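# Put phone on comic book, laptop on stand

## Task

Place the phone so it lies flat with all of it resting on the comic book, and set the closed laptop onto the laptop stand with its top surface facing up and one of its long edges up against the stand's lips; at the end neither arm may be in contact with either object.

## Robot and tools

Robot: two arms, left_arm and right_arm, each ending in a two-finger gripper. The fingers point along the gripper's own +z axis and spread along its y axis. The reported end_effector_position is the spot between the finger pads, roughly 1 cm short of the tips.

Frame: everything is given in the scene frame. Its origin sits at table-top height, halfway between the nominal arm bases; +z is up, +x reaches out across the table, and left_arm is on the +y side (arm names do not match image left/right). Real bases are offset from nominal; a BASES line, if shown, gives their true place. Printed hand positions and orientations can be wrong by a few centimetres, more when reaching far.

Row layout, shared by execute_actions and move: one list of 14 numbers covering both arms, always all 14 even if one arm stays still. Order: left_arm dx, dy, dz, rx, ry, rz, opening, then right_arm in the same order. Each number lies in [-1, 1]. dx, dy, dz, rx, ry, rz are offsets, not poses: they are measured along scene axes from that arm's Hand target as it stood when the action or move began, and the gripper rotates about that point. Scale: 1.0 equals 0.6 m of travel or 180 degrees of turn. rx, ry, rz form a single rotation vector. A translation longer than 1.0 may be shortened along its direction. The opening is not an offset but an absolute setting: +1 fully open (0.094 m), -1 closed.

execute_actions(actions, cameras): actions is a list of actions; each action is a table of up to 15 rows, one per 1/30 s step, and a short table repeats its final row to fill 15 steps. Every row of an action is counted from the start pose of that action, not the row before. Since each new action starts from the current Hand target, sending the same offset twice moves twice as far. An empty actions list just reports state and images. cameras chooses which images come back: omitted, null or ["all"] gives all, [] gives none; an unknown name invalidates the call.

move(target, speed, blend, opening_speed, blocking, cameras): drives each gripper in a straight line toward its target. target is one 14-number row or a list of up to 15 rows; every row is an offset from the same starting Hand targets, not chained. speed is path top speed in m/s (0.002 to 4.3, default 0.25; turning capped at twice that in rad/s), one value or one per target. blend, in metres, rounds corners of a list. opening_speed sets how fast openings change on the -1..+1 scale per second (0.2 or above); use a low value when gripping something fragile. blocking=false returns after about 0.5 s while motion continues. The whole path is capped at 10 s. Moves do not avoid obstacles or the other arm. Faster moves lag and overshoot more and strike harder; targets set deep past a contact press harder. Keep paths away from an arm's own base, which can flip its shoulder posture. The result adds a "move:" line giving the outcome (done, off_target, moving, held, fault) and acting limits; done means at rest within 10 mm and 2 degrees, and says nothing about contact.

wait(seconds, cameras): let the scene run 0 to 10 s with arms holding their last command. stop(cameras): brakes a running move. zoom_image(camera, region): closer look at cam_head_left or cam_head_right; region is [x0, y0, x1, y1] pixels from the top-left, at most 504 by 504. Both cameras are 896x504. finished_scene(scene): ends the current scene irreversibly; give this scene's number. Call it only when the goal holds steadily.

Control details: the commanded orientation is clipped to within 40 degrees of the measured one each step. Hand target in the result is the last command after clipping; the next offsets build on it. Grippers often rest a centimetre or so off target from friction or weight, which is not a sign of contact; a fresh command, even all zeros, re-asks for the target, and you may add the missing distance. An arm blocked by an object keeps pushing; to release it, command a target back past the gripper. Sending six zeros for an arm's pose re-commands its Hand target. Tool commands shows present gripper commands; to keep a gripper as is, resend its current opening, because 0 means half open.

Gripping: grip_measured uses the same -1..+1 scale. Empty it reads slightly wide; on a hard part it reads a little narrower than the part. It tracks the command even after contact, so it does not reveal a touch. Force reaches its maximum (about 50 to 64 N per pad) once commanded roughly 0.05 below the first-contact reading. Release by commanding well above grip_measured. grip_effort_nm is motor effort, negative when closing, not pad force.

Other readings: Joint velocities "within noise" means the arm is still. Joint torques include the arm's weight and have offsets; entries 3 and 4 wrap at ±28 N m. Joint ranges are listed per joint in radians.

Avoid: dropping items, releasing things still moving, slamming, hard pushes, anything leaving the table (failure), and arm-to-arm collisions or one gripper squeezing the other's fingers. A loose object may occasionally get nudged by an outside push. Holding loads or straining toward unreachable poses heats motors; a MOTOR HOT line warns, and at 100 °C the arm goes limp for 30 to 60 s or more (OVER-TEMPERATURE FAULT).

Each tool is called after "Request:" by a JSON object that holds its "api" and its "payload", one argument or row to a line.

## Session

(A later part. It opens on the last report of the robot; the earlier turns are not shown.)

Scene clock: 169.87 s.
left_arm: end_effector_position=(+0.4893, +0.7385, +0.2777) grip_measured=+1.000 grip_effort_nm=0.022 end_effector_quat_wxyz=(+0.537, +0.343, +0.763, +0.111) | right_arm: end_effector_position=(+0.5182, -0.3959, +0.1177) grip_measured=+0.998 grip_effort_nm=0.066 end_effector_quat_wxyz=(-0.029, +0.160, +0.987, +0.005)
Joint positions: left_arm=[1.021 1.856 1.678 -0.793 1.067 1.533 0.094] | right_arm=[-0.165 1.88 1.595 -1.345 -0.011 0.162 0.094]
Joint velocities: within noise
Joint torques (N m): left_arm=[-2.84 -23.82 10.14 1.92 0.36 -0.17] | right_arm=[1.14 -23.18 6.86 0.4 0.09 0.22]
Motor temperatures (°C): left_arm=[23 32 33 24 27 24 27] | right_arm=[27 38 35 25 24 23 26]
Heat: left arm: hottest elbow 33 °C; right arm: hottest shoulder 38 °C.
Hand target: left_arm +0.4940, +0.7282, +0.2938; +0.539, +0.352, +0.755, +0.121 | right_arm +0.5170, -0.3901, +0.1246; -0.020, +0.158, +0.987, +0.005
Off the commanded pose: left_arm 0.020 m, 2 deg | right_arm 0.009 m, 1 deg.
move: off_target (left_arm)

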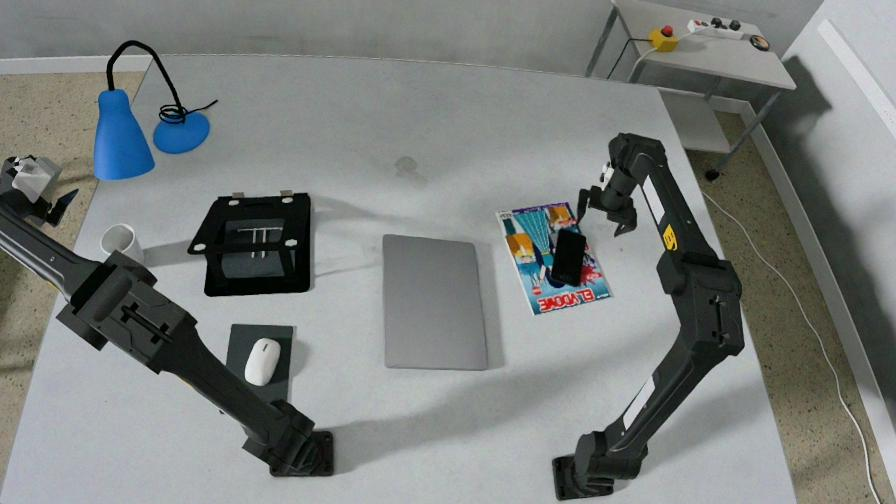

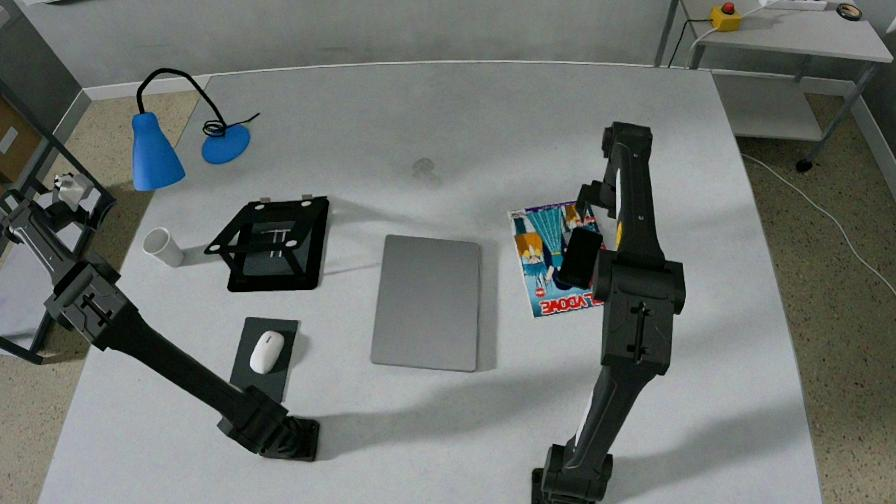

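Request:
{"api": "move", "payload": {
  "target": [0,0,0,0,0,0,1,-0.033,0.048,-0.11,0,0,0.0,1]
}}

Request:
{"api": "zoom_image", "payload": {
  "camera": "cam_head_left",
  "region": [520, 170, 660, 310]
}}

Request:
{"api": "zoom_image", "payload": {
  "camera": "cam_head_right",
  "region": [520, 170, 660, 310]
}}

Scene clock: 175.07 s.
left_arm: end_effector_position=(+0.4893, +0.7385, +0.2777) grip_measured=+1.000 grip_effort_nm=0.022 end_effector_quat_wxyz=(+0.537, +0.343, +0.763, +0.111) | right_arm: end_effector_position=(+0.4986, -0.3653, +0.0603) grip_measured=+0.999 grip_effort_nm=0.061 end_effector_quat_wxyz=(-0.022, +0.158, +0.987, +0.004)
Joint positions: left_arm=[1.021 1.856 1.678 -0.793 1.067 1.533 0.094] | right_arm=[-0.114 1.867 1.415 -1.161 -0.011 0.208 0.094]
Joint velocities: within noise
Joint torques (N m): left_arm=[-2.84 -23.41 10.24 1.72 0.4 -0.11] | right_arm=[0.85 -21.54 6.67 0.42 0.03 0.23]
Motor temperatures (°C): left_arm=[23 32 33 24 27 24 27] | right_arm=[27 39 35 25 24 23 26]
Heat: left arm: hottest elbow 33 °C; right arm: hottest shoulder 39 °C.
Hand target: left_arm +0.4940, +0.7282, +0.2938; +0.539, +0.352, +0.755, +0.121 | right_arm +0.4972, -0.3615, +0.0586; -0.020, +0.158, +0.987, +0.004
Off the commanded pose: left_arm 0.020 m, 2 deg | right_arm 0.005 m, 0 deg.
move: off_target (left_arm)

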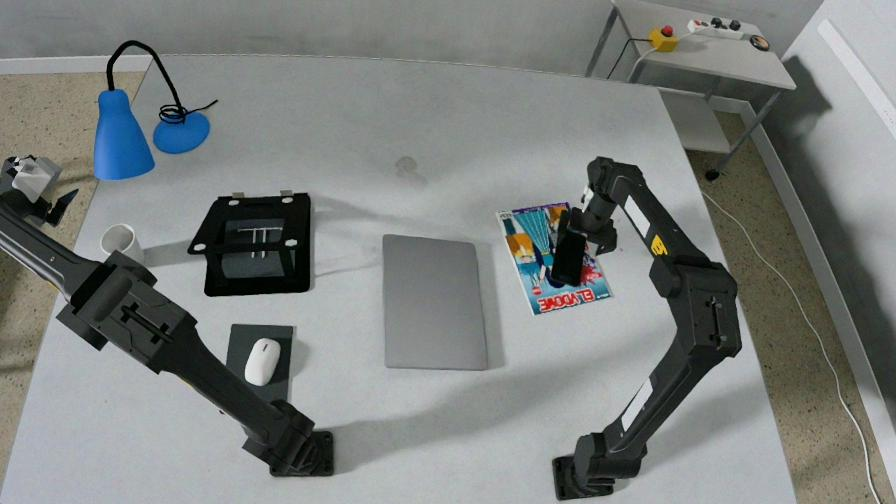

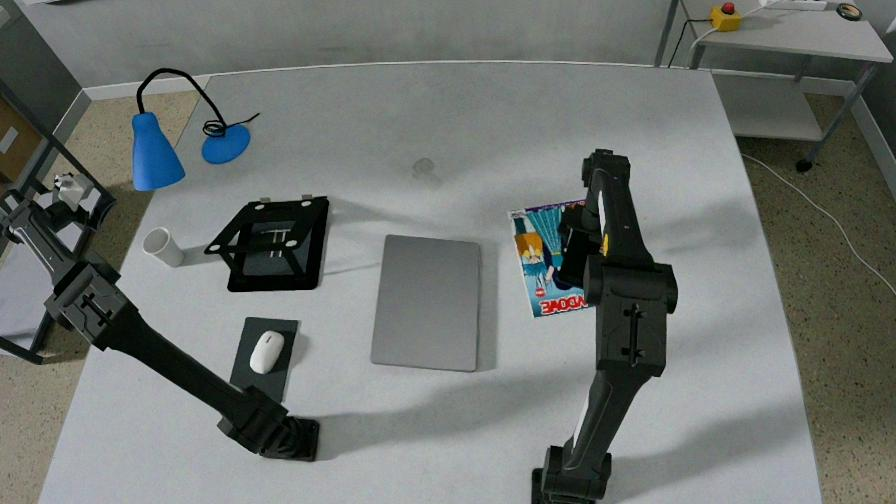

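Scaled by 3.600.

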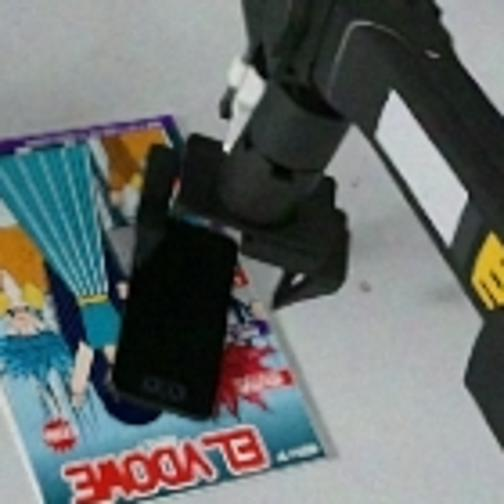

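Scaled by 3.600.

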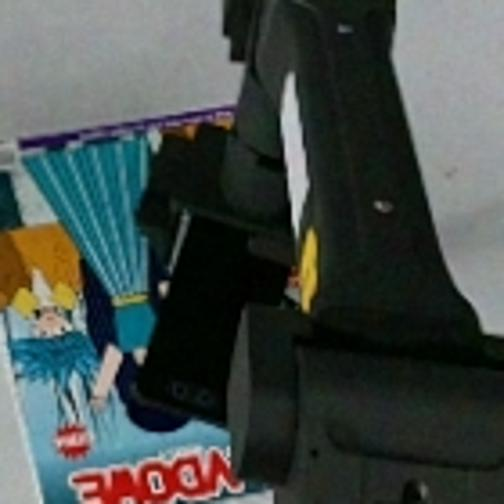

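Request:
{"api": "move", "payload": {
  "target": [0,0,0,0,0,0,1,0.0,0.0,-0.063,0,0,0.0,1],
  "speed": 0.08
}}

Request:
{"api": "zoom_image", "payload": {
  "camera": "cam_head_left",
  "region": [520, 170, 660, 310]
}}

Scene clock: 178.60 s.
left_arm: end_effector_position=(+0.4893, +0.7385, +0.2777) grip_measured=+1.000 grip_effort_nm=0.022 end_effector_quat_wxyz=(+0.537, +0.343, +0.763, +0.111) | right_arm: end_effector_position=(+0.5015, -0.3656, +0.0390) grip_measured=+0.999 grip_effort_nm=0.066 end_effector_quat_wxyz=(-0.006, +0.158, +0.987, +0.005)
Joint positions: left_arm=[1.021 1.856 1.678 -0.793 1.067 1.533 0.094] | right_arm=[-0.114 1.881 1.374 -1.075 -0.011 0.209 0.094]
Joint velocities: within noise
Joint torques (N m): left_arm=[-2.78 -23.18 10.11 1.4 0.38 -0.18] | right_arm=[0.91 -18.2 6.56 0.55 0.04 0.22]
Motor temperatures (°C): left_arm=[23 32 33 24 27 24 27] | right_arm=[27 39 34 25 24 23 26]
Heat: left arm: hottest elbow 33 °C; right arm: hottest shoulder 39 °C.
Hand target: left_arm +0.4940, +0.7282, +0.2938; +0.539, +0.352, +0.755, +0.121 | right_arm +0.4972, -0.3615, +0.0207; -0.020, +0.158, +0.987, +0.004
Off the commanded pose: left_arm 0.020 m, 2 deg | right_arm 0.019 m, 2 deg.
move: off_target (left_arm, right_arm)

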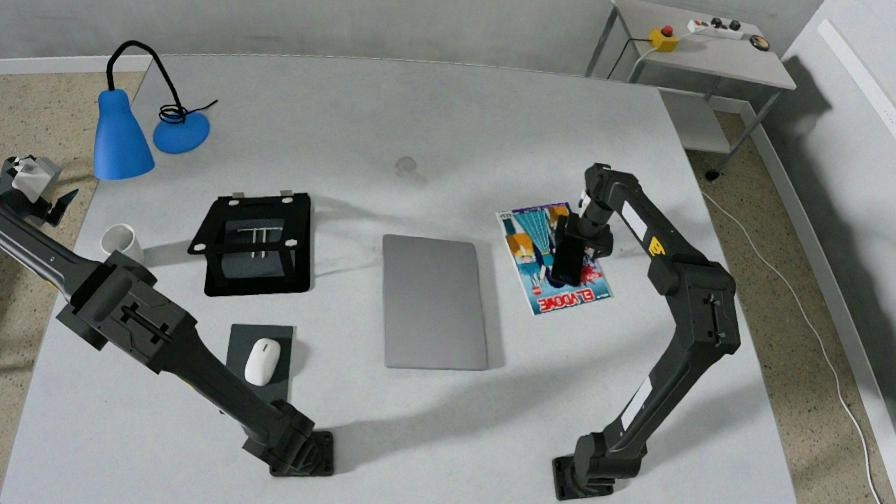

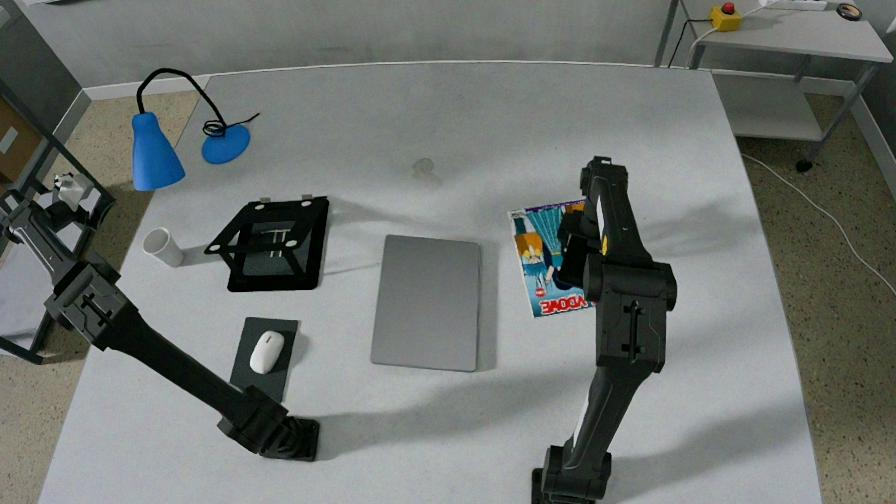

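Scaled by 3.600.

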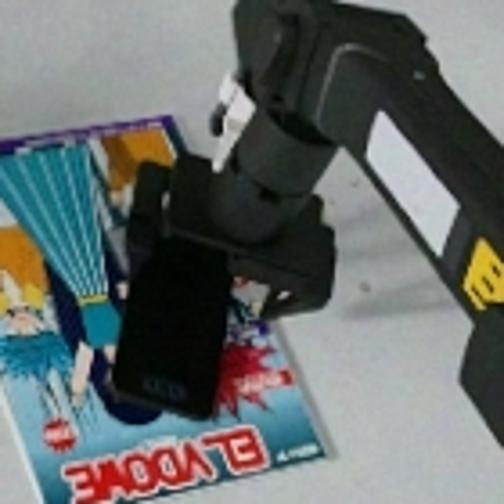

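Request:
{"api": "move", "payload": {
  "target": [0,0,0,0,0,0,1,0.0,0.0,-0.03,0,0,0.0,1],
  "speed": 0.08
}}

Request:
{"api": "zoom_image", "payload": {
  "camera": "cam_head_left",
  "region": [520, 170, 660, 310]
}}

Scene clock: 181.80 s.
left_arm: end_effector_position=(+0.4893, +0.7385, +0.2777) grip_measured=+1.000 grip_effort_nm=0.022 end_effector_quat_wxyz=(+0.537, +0.343, +0.763, +0.111) | right_arm: end_effector_position=(+0.5015, -0.3656, +0.0199) grip_measured=+0.999 grip_effort_nm=0.066 end_effector_quat_wxyz=(-0.007, +0.158, +0.987, +0.005)
Joint positions: left_arm=[1.021 1.856 1.678 -0.793 1.067 1.533 0.094] | right_arm=[-0.114 1.908 1.357 -1.034 -0.011 0.209 0.094]
Joint velocities: within noise
Joint torques (N m): left_arm=[-2.96 -23.41 10.09 1.65 0.4 -0.11] | right_arm=[0.91 -18.9 6.3 0.49 0.04 0.22]
Motor temperatures (°C): left_arm=[23 32 33 24 27 24 27] | right_arm=[27 39 34 25 24 23 26]
Heat: left arm: hottest elbow 33 °C; right arm: hottest shoulder 39 °C.
Hand target: left_arm +0.4940, +0.7282, +0.2938; +0.539, +0.352, +0.755, +0.121 | right_arm +0.4971, -0.3615, +0.0028; -0.020, +0.158, +0.987, +0.004
Off the commanded pose: left_arm 0.020 m, 2 deg | right_arm 0.018 m, 1 deg.
move: off_target (left_arm, right_arm)

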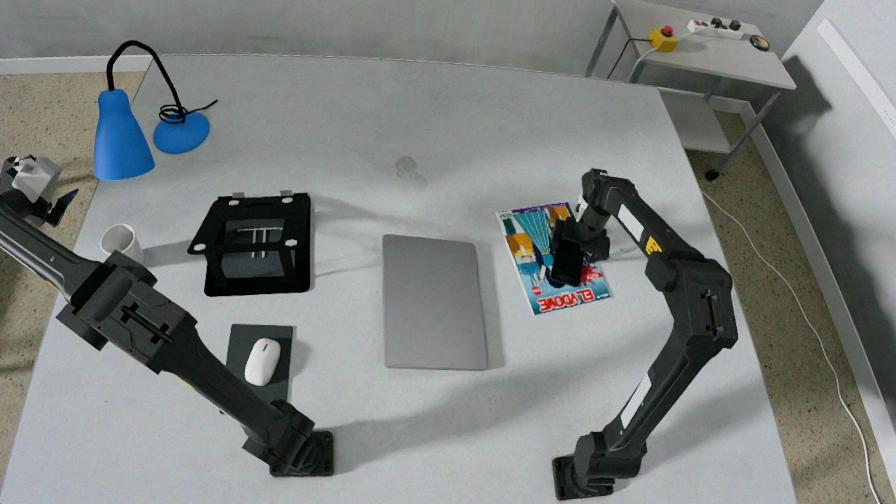

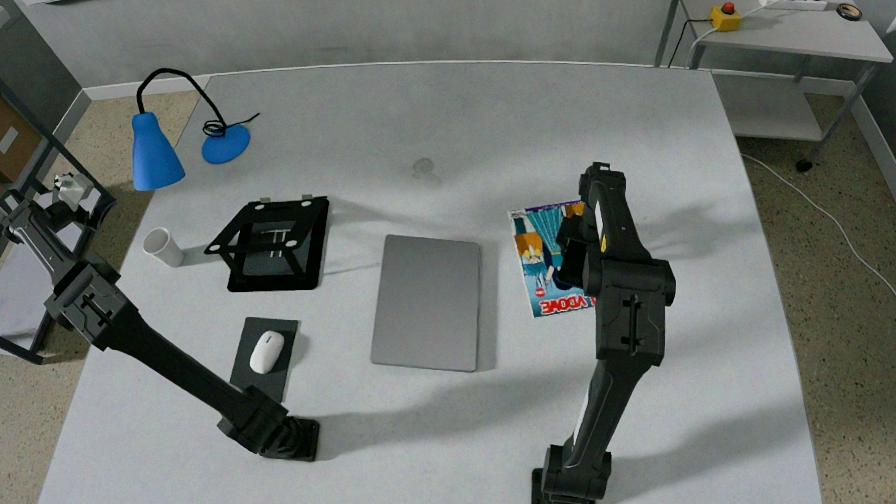

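Scaled by 3.600.

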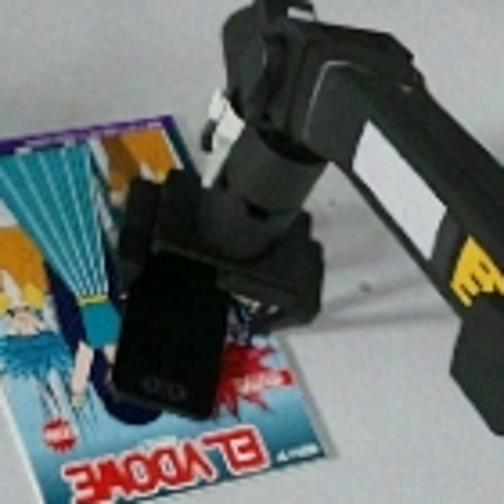

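Close until contact.

Request:
{"api": "move", "payload": {
  "target": [0,0,0,0,0,0,1,0.0,0.0,0.005,0,0,0.0,0.45],
  "opening_speed": 0.3,
  "cameras": ["cam_head_left"]
}}

Request:
{"api": "zoom_image", "payload": {
  "camera": "cam_head_left",
  "region": [520, 170, 660, 310]
}}

Scene clock: 185.87 s.
left_arm: end_effector_position=(+0.4893, +0.7385, +0.2777) grip_measured=+1.000 grip_effort_nm=0.017 end_effector_quat_wxyz=(+0.537, +0.343, +0.763, +0.111) | right_arm: end_effector_position=(+0.5015, -0.3656, +0.0199) grip_measured=+0.529 grip_effort_nm=-0.979 end_effector_quat_wxyz=(-0.007, +0.158, +0.987, +0.005)
Joint positions: left_arm=[1.021 1.856 1.678 -0.793 1.067 1.533 0.094] | right_arm=[-0.114 1.908 1.357 -1.034 -0.011 0.21 0.072]
Joint velocities: within noise
Joint torques (N m): left_arm=[-2.2 -23.71 9.98 1.68 0.37 -0.06] | right_arm=[0.91 -18.78 6.46 0.24 0.05 0.22]
Motor temperatures (°C): left_arm=[23 32 33 24 27 24 27] | right_arm=[27 39 34 25 24 23 26]
Heat: left arm: hottest elbow 33 °C; right arm: hottest shoulder 39 °C.
Hand target: left_arm +0.4940, +0.7282, +0.2938; +0.539, +0.352, +0.755, +0.121 | right_arm +0.4971, -0.3615, +0.0058; -0.020, +0.158, +0.987, +0.004
Off the commanded pose: left_arm 0.020 m, 2 deg | right_arm 0.015 m, 1 deg.
move: off_target (left_arm, right_arm)
Images, in order (width x height): cam_head_left 896x504.

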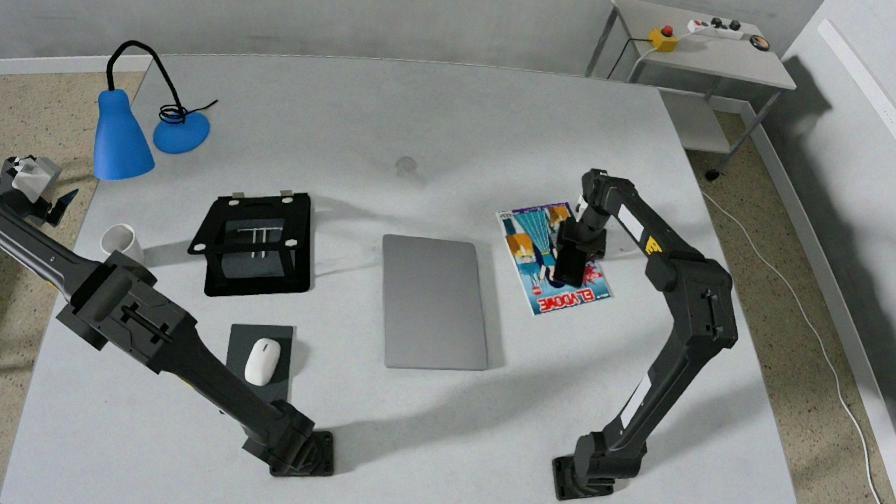

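Scaled by 3.600.

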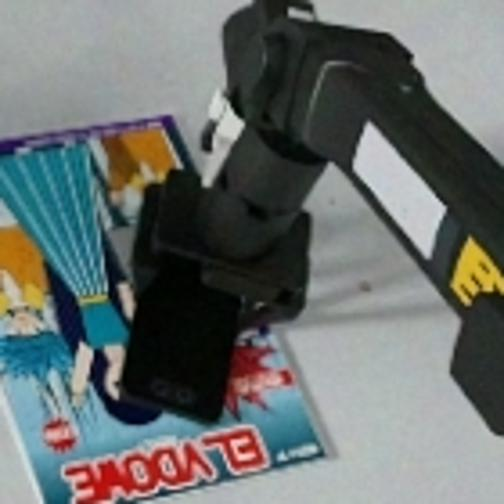

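Request:
{"api": "move", "payload": {
  "target": [
    [0,0,0,0,0,0,1,0.0,0.0,0.06,0,0,0.0,0.45],
    [0,0,0,0,0,0,1,0.0,0.083,0.06,0,0,0.15,0.45]
  ],
  "speed": 0.12
}}

Request:
{"api": "zoom_image", "payload": {
  "camera": "cam_head_left",
  "region": [480, 170, 620, 330]
}}

Request:
{"api": "zoom_image", "payload": {
  "camera": "cam_head_right",
  "region": [480, 170, 620, 330]
}}

Scene clock: 191.43 s.
left_arm: end_effector_position=(+0.4893, +0.7385, +0.2777) grip_measured=+1.000 grip_effort_nm=0.022 end_effector_quat_wxyz=(+0.537, +0.343, +0.763, +0.111) | right_arm: end_effector_position=(+0.4889, -0.3176, +0.0214) grip_measured=+0.525 grip_effort_nm=-1.038 end_effector_quat_wxyz=(-0.038, -0.066, +0.997, +0.001)
Joint positions: left_arm=[1.021 1.856 1.678 -0.793 1.067 1.533 0.094] | right_arm=[-0.019 1.906 1.357 -1.098 0.003 -0.145 0.072]
Joint velocities: within noise
Joint torques (N m): left_arm=[-2.73 -23.3 10.07 1.61 0.39 -0.14] | right_arm=[1.2 -22.83 8.18 -0.4 0.06 0.04]
Motor temperatures (°C): left_arm=[23 32 33 24 27 24 27] | right_arm=[27 39 34 25 24 23 26]
Heat: left arm: hottest elbow 33 °C; right arm: hottest shoulder 39 °C.
Hand target: left_arm +0.4940, +0.7282, +0.2938; +0.539, +0.352, +0.755, +0.121 | right_arm +0.4971, -0.3116, +0.0417; -0.020, -0.077, +0.997, +0.000
Off the commanded pose: left_arm 0.020 m, 2 deg | right_arm 0.023 m, 2 deg.
move: off_target (left_arm, right_arm)

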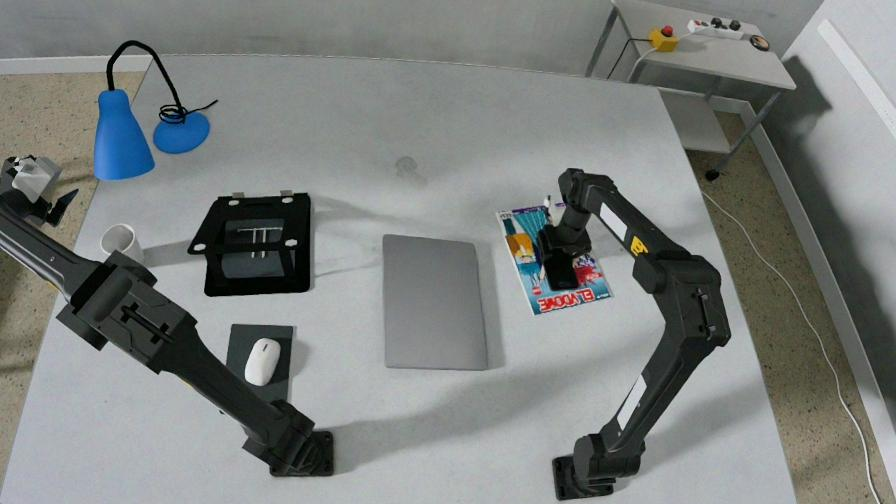

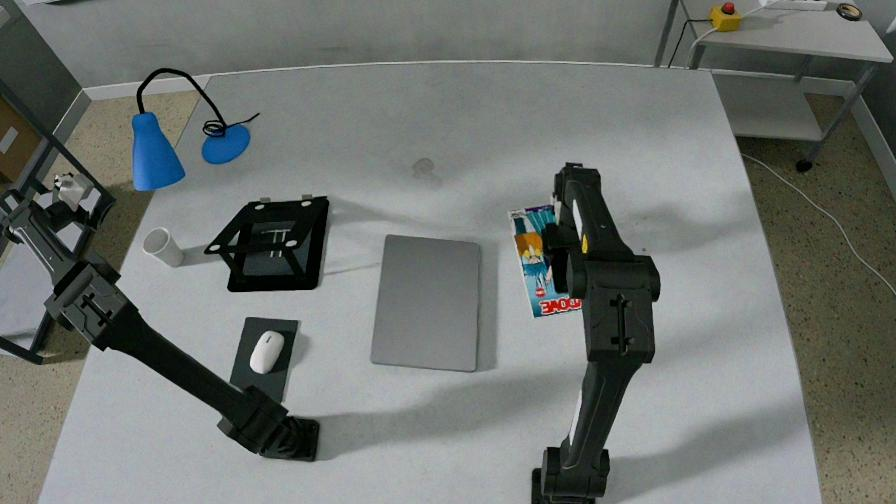

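Scaled by 3.150.

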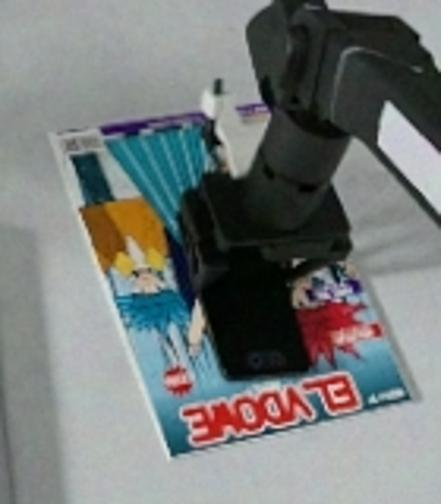

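Scaled by 3.150.

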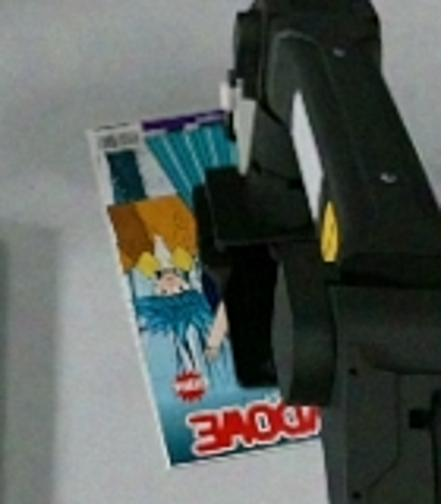

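Request:
{"api": "move", "payload": {
  "target": [
    [0,0,0,0,0,0,1,0,0,-0.03,0,0,0,0.9],
    [0,0,0,0,0,0,1,0,0,-0.03,0,0,0,0.95]
  ],
  "opening_speed": 0.3,
  "speed": 0.1,
  "cameras": []
}}

Request:
{"api": "move", "payload": {
  "target": [
    [0,0,0,0,0,0,1,0,0,0.12,0,0,0,0.95],
    [0,0,0,0,0,0,1,0,0,0.34,0,0,0,1],
    [0,0,0,0,0,0,1,-0.25,-0.2,0.34,0,0,0,1]
  ],
  "speed": [0.1,0.3,0.3]
}}

Request:
{"api": "zoom_image", "payload": {
  "camera": "cam_head_left",
  "region": [480, 190, 620, 330]
}}

Scene clock: 203.00 s.
left_arm: end_effector_position=(+0.4893, +0.7385, +0.2777) grip_measured=+1.000 grip_effort_nm=0.027 end_effector_quat_wxyz=(+0.537, +0.343, +0.763, +0.111) | right_arm: end_effector_position=(+0.4934, -0.3177, +0.0211) grip_measured=+0.948 grip_effort_nm=0.066 end_effector_quat_wxyz=(-0.029, -0.067, +0.997, +0.001)
Joint positions: left_arm=[1.021 1.856 1.678 -0.793 1.067 1.533 0.094] | right_arm=[-0.019 1.906 1.357 -1.079 0.003 -0.148 0.092]
Joint velocities: within noise
Joint torques (N m): left_arm=[-2.55 -23.71 10.18 1.63 0.32 -0.13] | right_arm=[1.38 -21.01 6.99 0.36 0.05 0.09]
Motor temperatures (°C): left_arm=[23 32 33 24 27 24 27] | right_arm=[27 38 34 25 24 23 27]
Heat: left arm: hottest elbow 33 °C; right arm: hottest shoulder 38 °C.
Hand target: left_arm +0.4940, +0.7282, +0.2938; +0.539, +0.352, +0.755, +0.121 | right_arm +0.4971, -0.3116, +0.0237; -0.020, -0.077, +0.997, +0.000
Off the commanded pose: left_arm 0.020 m, 2 deg | right_arm 0.008 m, 1 deg.
move: off_target (left_arm)
No camera images: "cameras" was empty.

Scene clock: 207.20 s.
left_arm: end_effector_position=(+0.4893, +0.7385, +0.2777) grip_measured=+1.000 grip_effort_nm=0.022 end_effector_quat_wxyz=(+0.537, +0.343, +0.763, +0.111) | right_arm: end_effector_position=(+0.3499, -0.4291, +0.2297) grip_measured=+0.999 grip_effort_nm=0.066 end_effector_quat_wxyz=(-0.024, -0.077, +0.997, +0.000)
Joint positions: left_arm=[1.021 1.856 1.678 -0.793 1.067 1.533 0.094] | right_arm=[-0.302 1.41 1.305 -1.51 0.018 -0.451 0.094]
Joint velocities: within noise
Joint torques (N m): left_arm=[-2.26 -23.3 10.1 1.89 0.39 -0.09] | right_arm=[-0.09 -14.1 7.24 0.44 -0.06 0.07]
Motor temperatures (°C): left_arm=[23 32 33 24 27 24 27] | right_arm=[27 38 34 25 24 23 26]
Heat: left arm: hottest elbow 33 °C; right arm: hottest shoulder 38 °C.
Hand target: left_arm +0.4940, +0.7282, +0.2938; +0.539, +0.352, +0.755, +0.121 | right_arm +0.3471, -0.4316, +0.2277; -0.021, -0.077, +0.997, +0.000
Off the commanded pose: left_arm 0.020 m, 2 deg | right_arm 0.004 m, 0 deg.
move: off_target (left_arm); target 2's new opening was sent with right_arm's hand 0.020 m and 2 deg from that target

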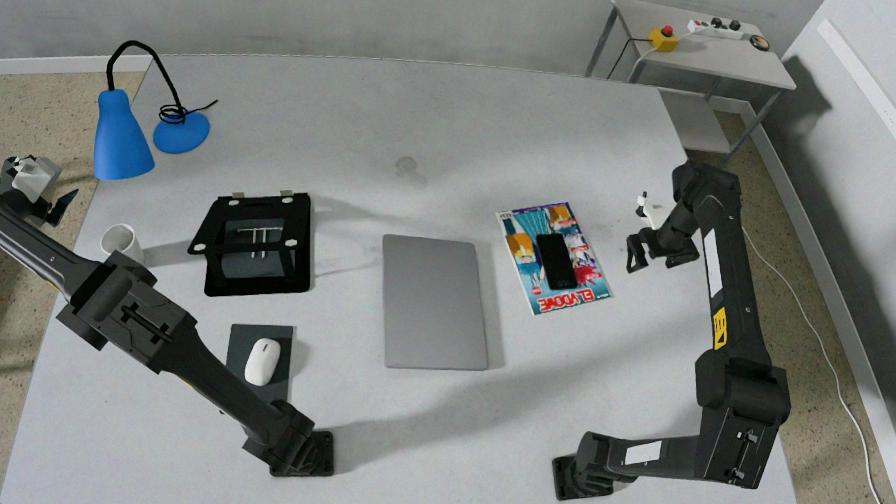

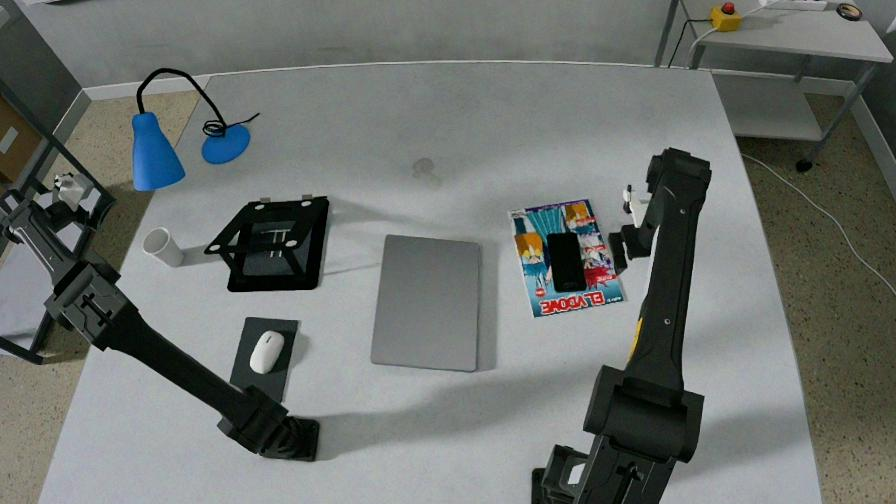

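Scaled by 3.600.

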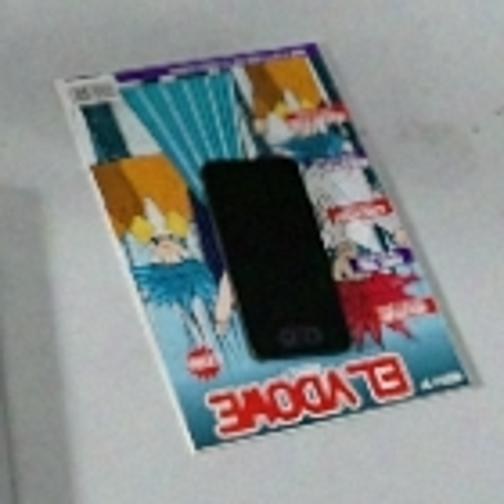

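Request:
{"api": "zoom_image", "payload": {
  "camera": "cam_head_left",
  "region": [360, 320, 510, 390]
}}

Request:
{"api": "zoom_image", "payload": {
  "camera": "cam_head_right",
  "region": [360, 320, 510, 390]
}}

Request:
{"api": "zoom_image", "payload": {
  "camera": "cam_head_right",
  "region": [400, 220, 500, 290]
}}

Scaled by 3.360.

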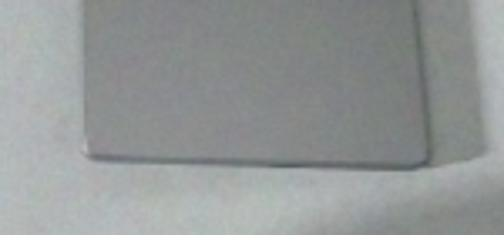

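Scaled by 3.360.

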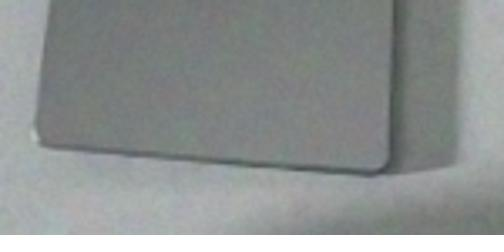

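Scaled by 5.040.

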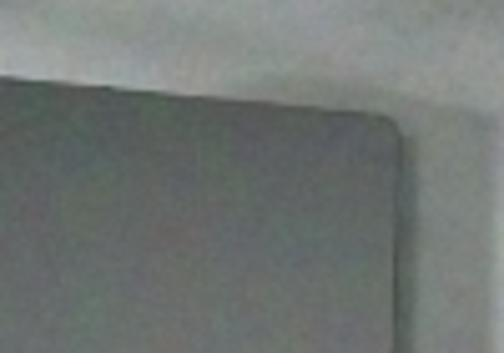

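Request:
{"api": "move", "payload": {
  "target": [-0.373,-0.847,-0.1,-0.084,0.375,0.245,-1,0.338,0.386,-0.046,0,0,0,-1]
}}

Request:
{"api": "zoom_image", "payload": {
  "camera": "cam_head_left",
  "region": [330, 190, 580, 400]
}}

Scene clock: 243.33 s.
left_arm: end_effector_position=(+0.2733, +0.2231, +0.2388) grip_measured=-0.981 grip_effort_nm=-0.984 end_effector_quat_wxyz=(+0.012, -0.003, +1.000, -0.002) | right_arm: end_effector_position=(+0.5339, -0.2075, +0.1939) grip_measured=-0.991 grip_effort_nm=-0.501 end_effector_quat_wxyz=(-0.031, -0.077, +0.997, -0.002)
Joint positions: left_arm=[-0.106 0.946 0.965 -1.564 0.003 -0.084 0.001] | right_arm=[0.174 1.893 1.817 -1.557 -0.003 0.025 0]
Joint velocities: within noise
Joint torques (N m): left_arm=[-2.32 -4.78 9.94 -0.16 -0.09 -0.06] | right_arm=[0.97 -19.49 12.7 -0.29 0 0.21]
Motor temperatures (°C): left_arm=[23 32 33 24 27 24 27] | right_arm=[27 36 36 25 24 23 26]
Heat: left arm: hottest elbow 33 °C; right arm: hottest shoulder 36 °C.
Hand target: left_arm +0.2703, +0.2200, +0.2340; -0.001, +0.000, +1.000, +0.000 | right_arm +0.5499, -0.2000, +0.2003; -0.020, -0.077, +0.997, +0.000
Off the commanded pose: left_arm 0.007 m, 2 deg | right_arm 0.019 m, 1 deg.
move: off_target (right_arm)

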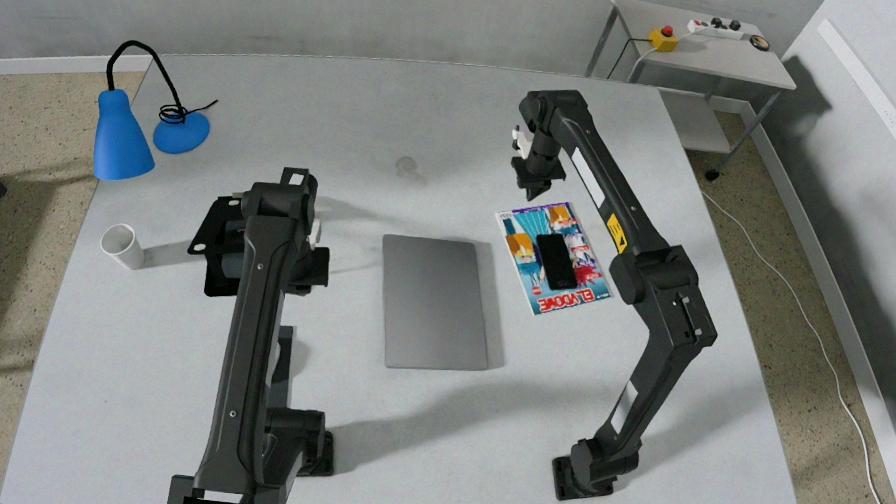

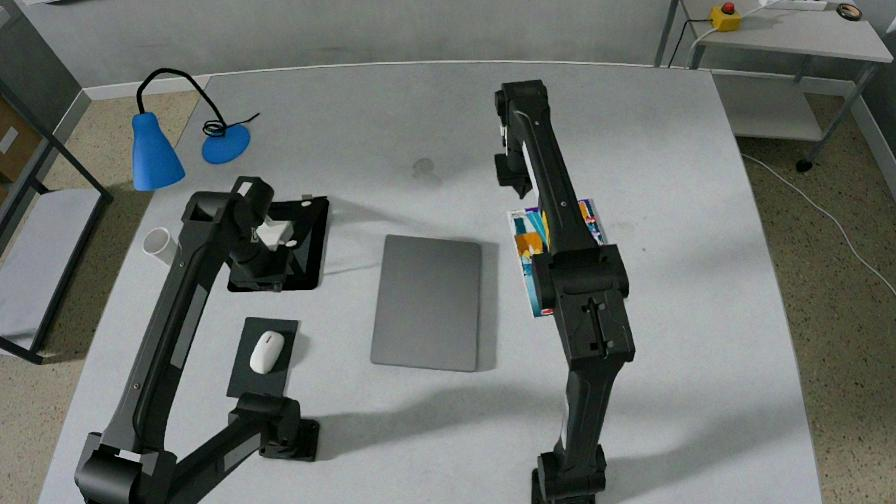

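Scaled by 2.016.

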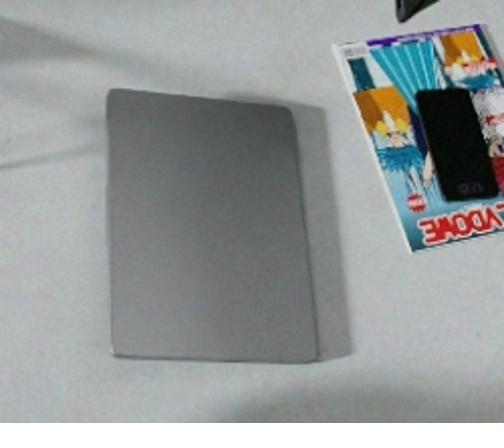

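Request:
{"api": "move", "payload": {
  "target": [0,0,-0.34,0,0,0,-1,-0.033,0.058,-0.284,0,0,0,-1]
}}

Request:
{"api": "zoom_image", "payload": {
  "camera": "cam_head_left",
  "region": [280, 190, 580, 440]
}}

Request:
{"api": "zoom_image", "payload": {
  "camera": "cam_head_right",
  "region": [280, 190, 580, 440]
}}

Scene clock: 249.93 s.
left_arm: end_effector_position=(+0.2711, +0.2232, +0.0343) grip_measured=-0.981 grip_effort_nm=-0.989 end_effector_quat_wxyz=(+0.001, -0.004, +1.000, -0.001) | right_arm: end_effector_position=(+0.5327, -0.1709, +0.0430) grip_measured=-0.991 grip_effort_nm=-0.496 end_effector_quat_wxyz=(-0.013, -0.075, +0.997, +0.000)
Joint positions: left_arm=[-0.106 1.157 0.529 -0.941 0.003 -0.085 0.001] | right_arm=[0.236 1.99 1.557 -1.164 -0.005 0.09 0]
Joint velocities: within noise
Joint torques (N m): left_arm=[-2.49 -5.19 8.08 0.9 -0.14 -0.08] | right_arm=[1.14 -21.01 7.01 0.47 -0.02 0.24]
Motor temperatures (°C): left_arm=[23 31 33 24 27 24 27] | right_arm=[27 36 36 25 24 23 26]
Heat: left arm: hottest elbow 33 °C; right arm: hottest shoulder 36 °C.
Hand target: left_arm +0.2703, +0.2200, +0.0300; -0.001, -0.001, +1.000, +0.000 | right_arm +0.5302, -0.1652, +0.0299; -0.020, -0.076, +0.997, +0.000
Off the commanded pose: left_arm 0.005 m, 0 deg | right_arm 0.015 m, 1 deg.
move: off_target (right_arm)

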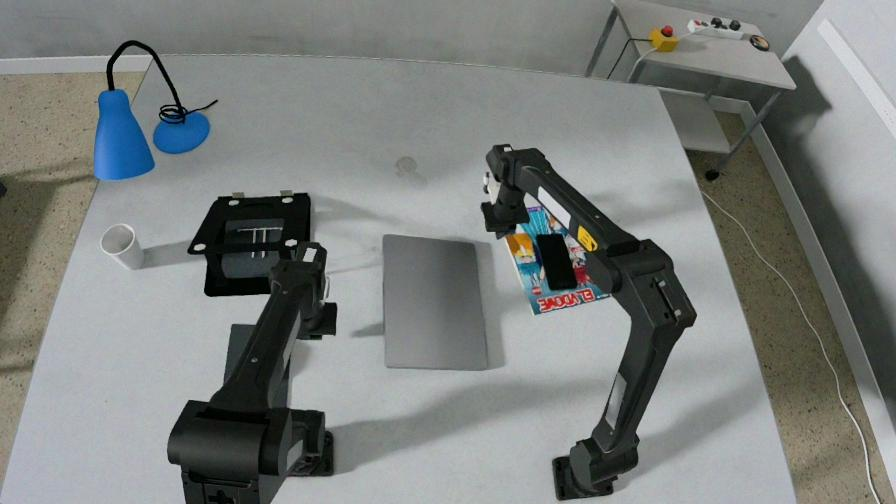

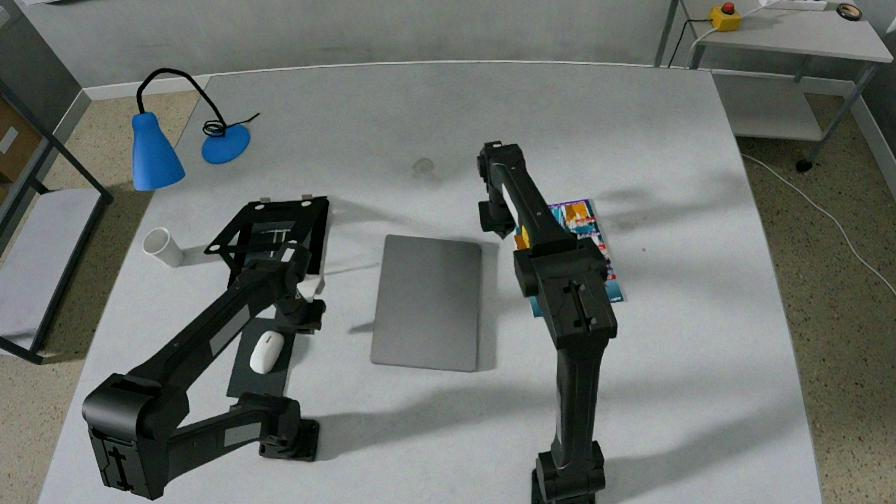

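Scaled by 1.680.

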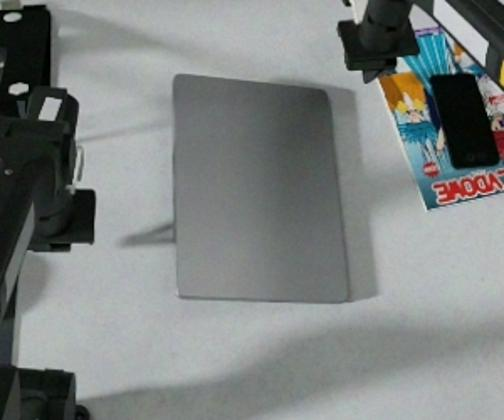

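Scaled by 1.680.

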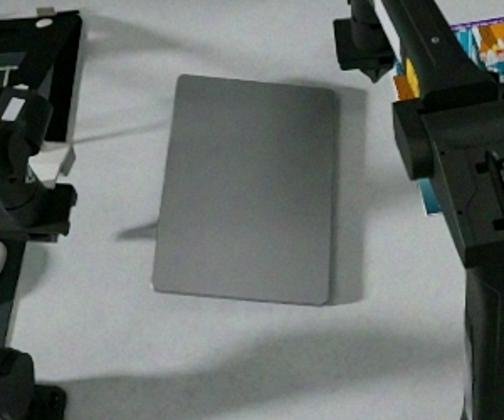

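Request:
{"api": "move", "payload": {
  "target": [
    [-0.1,0,-0.017,0,0,0,-1,0,0,-0.022,0,0,0,-1],
    [-0.1,-0.1,-0.017,0,0,0,-1,0,0.02,-0.022,0,0,0,-1],
    [-0.1,-0.3,-0.017,0,0,0,-1,-0.01,0.21,-0.022,0,0,0,-1]
  ],
  "speed": 0.12
}}

Request:
{"api": "zoom_image", "payload": {
  "camera": "cam_head_left",
  "region": [280, 190, 580, 440]
}}

Scene clock: 259.60 s.
left_arm: end_effector_position=(+0.1899, +0.0668, +0.0095) grip_measured=-0.981 grip_effort_nm=-0.979 end_effector_quat_wxyz=(-0.023, -0.004, +0.999, +0.021) | right_arm: end_effector_position=(+0.5143, -0.0528, +0.0212) grip_measured=-0.991 grip_effort_nm=-0.486 end_effector_quat_wxyz=(-0.020, -0.075, +0.997, -0.003)
Joint positions: left_arm=[-0.858 1.259 0.521 -0.896 0.006 -0.836 0.001] | right_arm=[0.435 2.076 1.637 -1.171 -0.008 0.289 0]
Joint velocities: within noise
Joint torques (N m): left_arm=[-2.49 -6.01 13.27 0.83 -0.18 -0.06] | right_arm=[1.26 -20.6 11.19 -0.38 -0.17 0.25]
Motor temperatures (°C): left_arm=[23 30 33 24 27 24 28] | right_arm=[27 36 36 25 24 23 26]
Heat: left arm: hottest elbow 33 °C; right arm: hottest shoulder 36 °C.
Hand target: left_arm +0.2101, +0.0399, +0.0198; -0.001, +0.000, +1.000, +0.000 | right_arm +0.5241, -0.0391, +0.0167; -0.020, -0.077, +0.997, +0.000
Off the commanded pose: left_arm 0.035 m, 4 deg | right_arm 0.017 m, 0 deg.
move: off_target (left_arm, right_arm)

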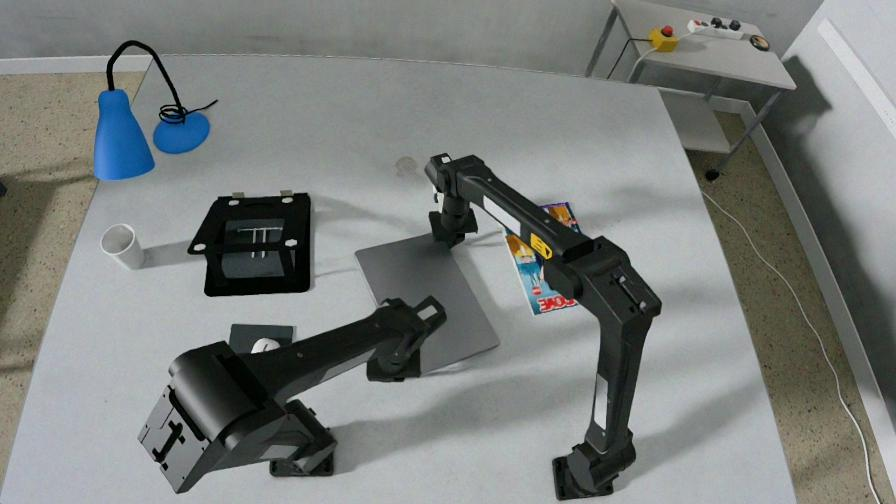

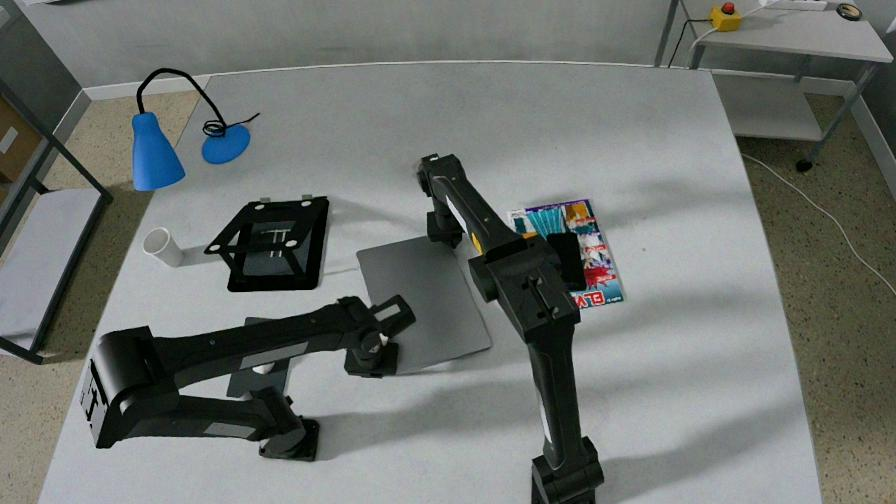

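Scaled by 1.680.

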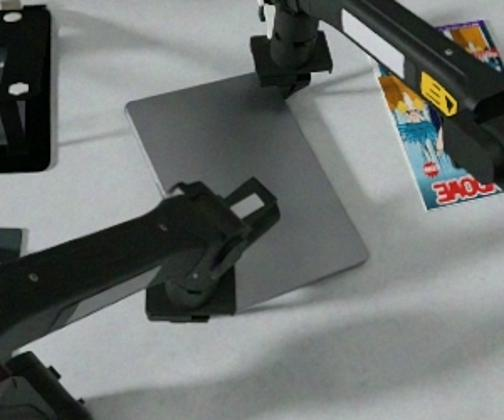

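Request:
{"api": "move", "payload": {
  "target": [-0.02,-0.11,0.018,0,0,0,-1,0.055,0.185,0.005,0,0,0,-1],
  "speed": 0.12
}}

Request:
{"api": "zoom_image", "payload": {
  "camera": "cam_head_left",
  "region": [280, 190, 580, 440]
}}

Scene clock: 265.63 s.
left_arm: end_effector_position=(+0.1858, +0.0001, +0.0174) grip_measured=-0.981 grip_effort_nm=-0.979 end_effector_quat_wxyz=(-0.014, -0.003, +1.000, +0.018) | right_arm: end_effector_position=(+0.5493, +0.0567, +0.0233) grip_measured=-0.991 grip_effort_nm=-0.486 end_effector_quat_wxyz=(-0.024, -0.075, +0.997, -0.004)
Joint positions: left_arm=[-1.027 1.369 0.648 -0.896 0.004 -1.003 0.001] | right_arm=[0.556 2.306 2.049 -1.36 -0.015 0.411 0]
Joint velocities: within noise
Joint torques (N m): left_arm=[-2.55 -8.35 13.31 0.14 -0.11 -0.09] | right_arm=[1.32 -24.35 12.22 -0.23 -0.08 0.21]
Motor temperatures (°C): left_arm=[23 30 33 24 27 24 28] | right_arm=[27 37 37 25 24 23 26]
Heat: left arm: hottest elbow 33 °C; right arm: hottest shoulder 37 °C.
Hand target: left_arm +0.1981, -0.0259, +0.0306; -0.001, +0.000, +1.000, +0.000 | right_arm +0.5570, +0.0720, +0.0196; -0.020, -0.077, +0.997, +0.000
Off the commanded pose: left_arm 0.032 m, 3 deg | right_arm 0.017 m, 1 deg.
move: off_target (left_arm, right_arm)

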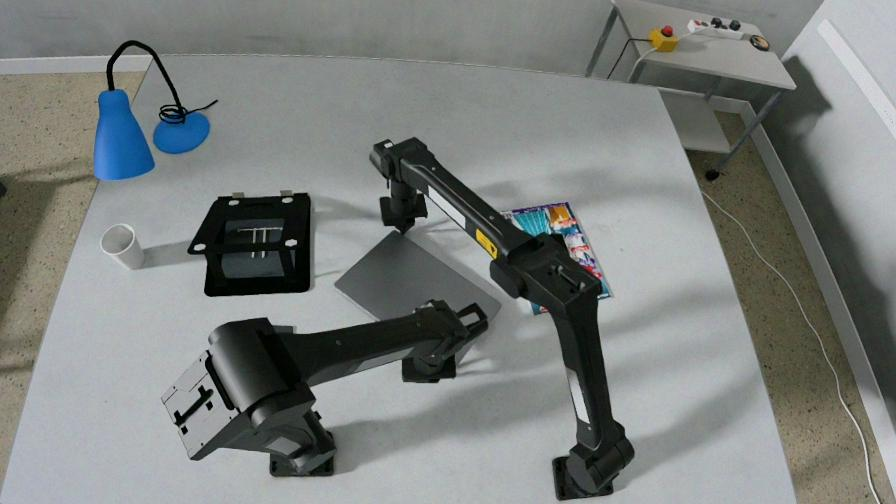

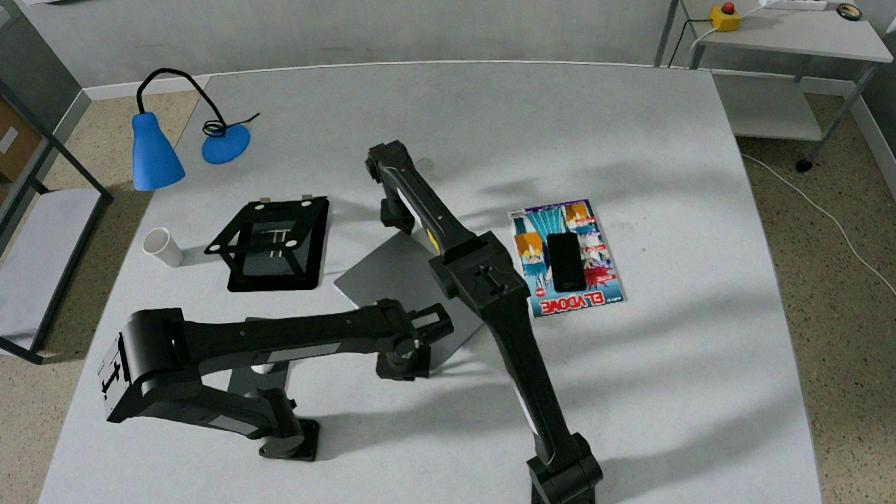

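Scaled by 1.680.

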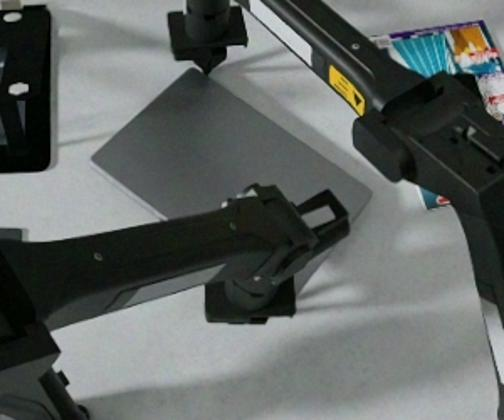

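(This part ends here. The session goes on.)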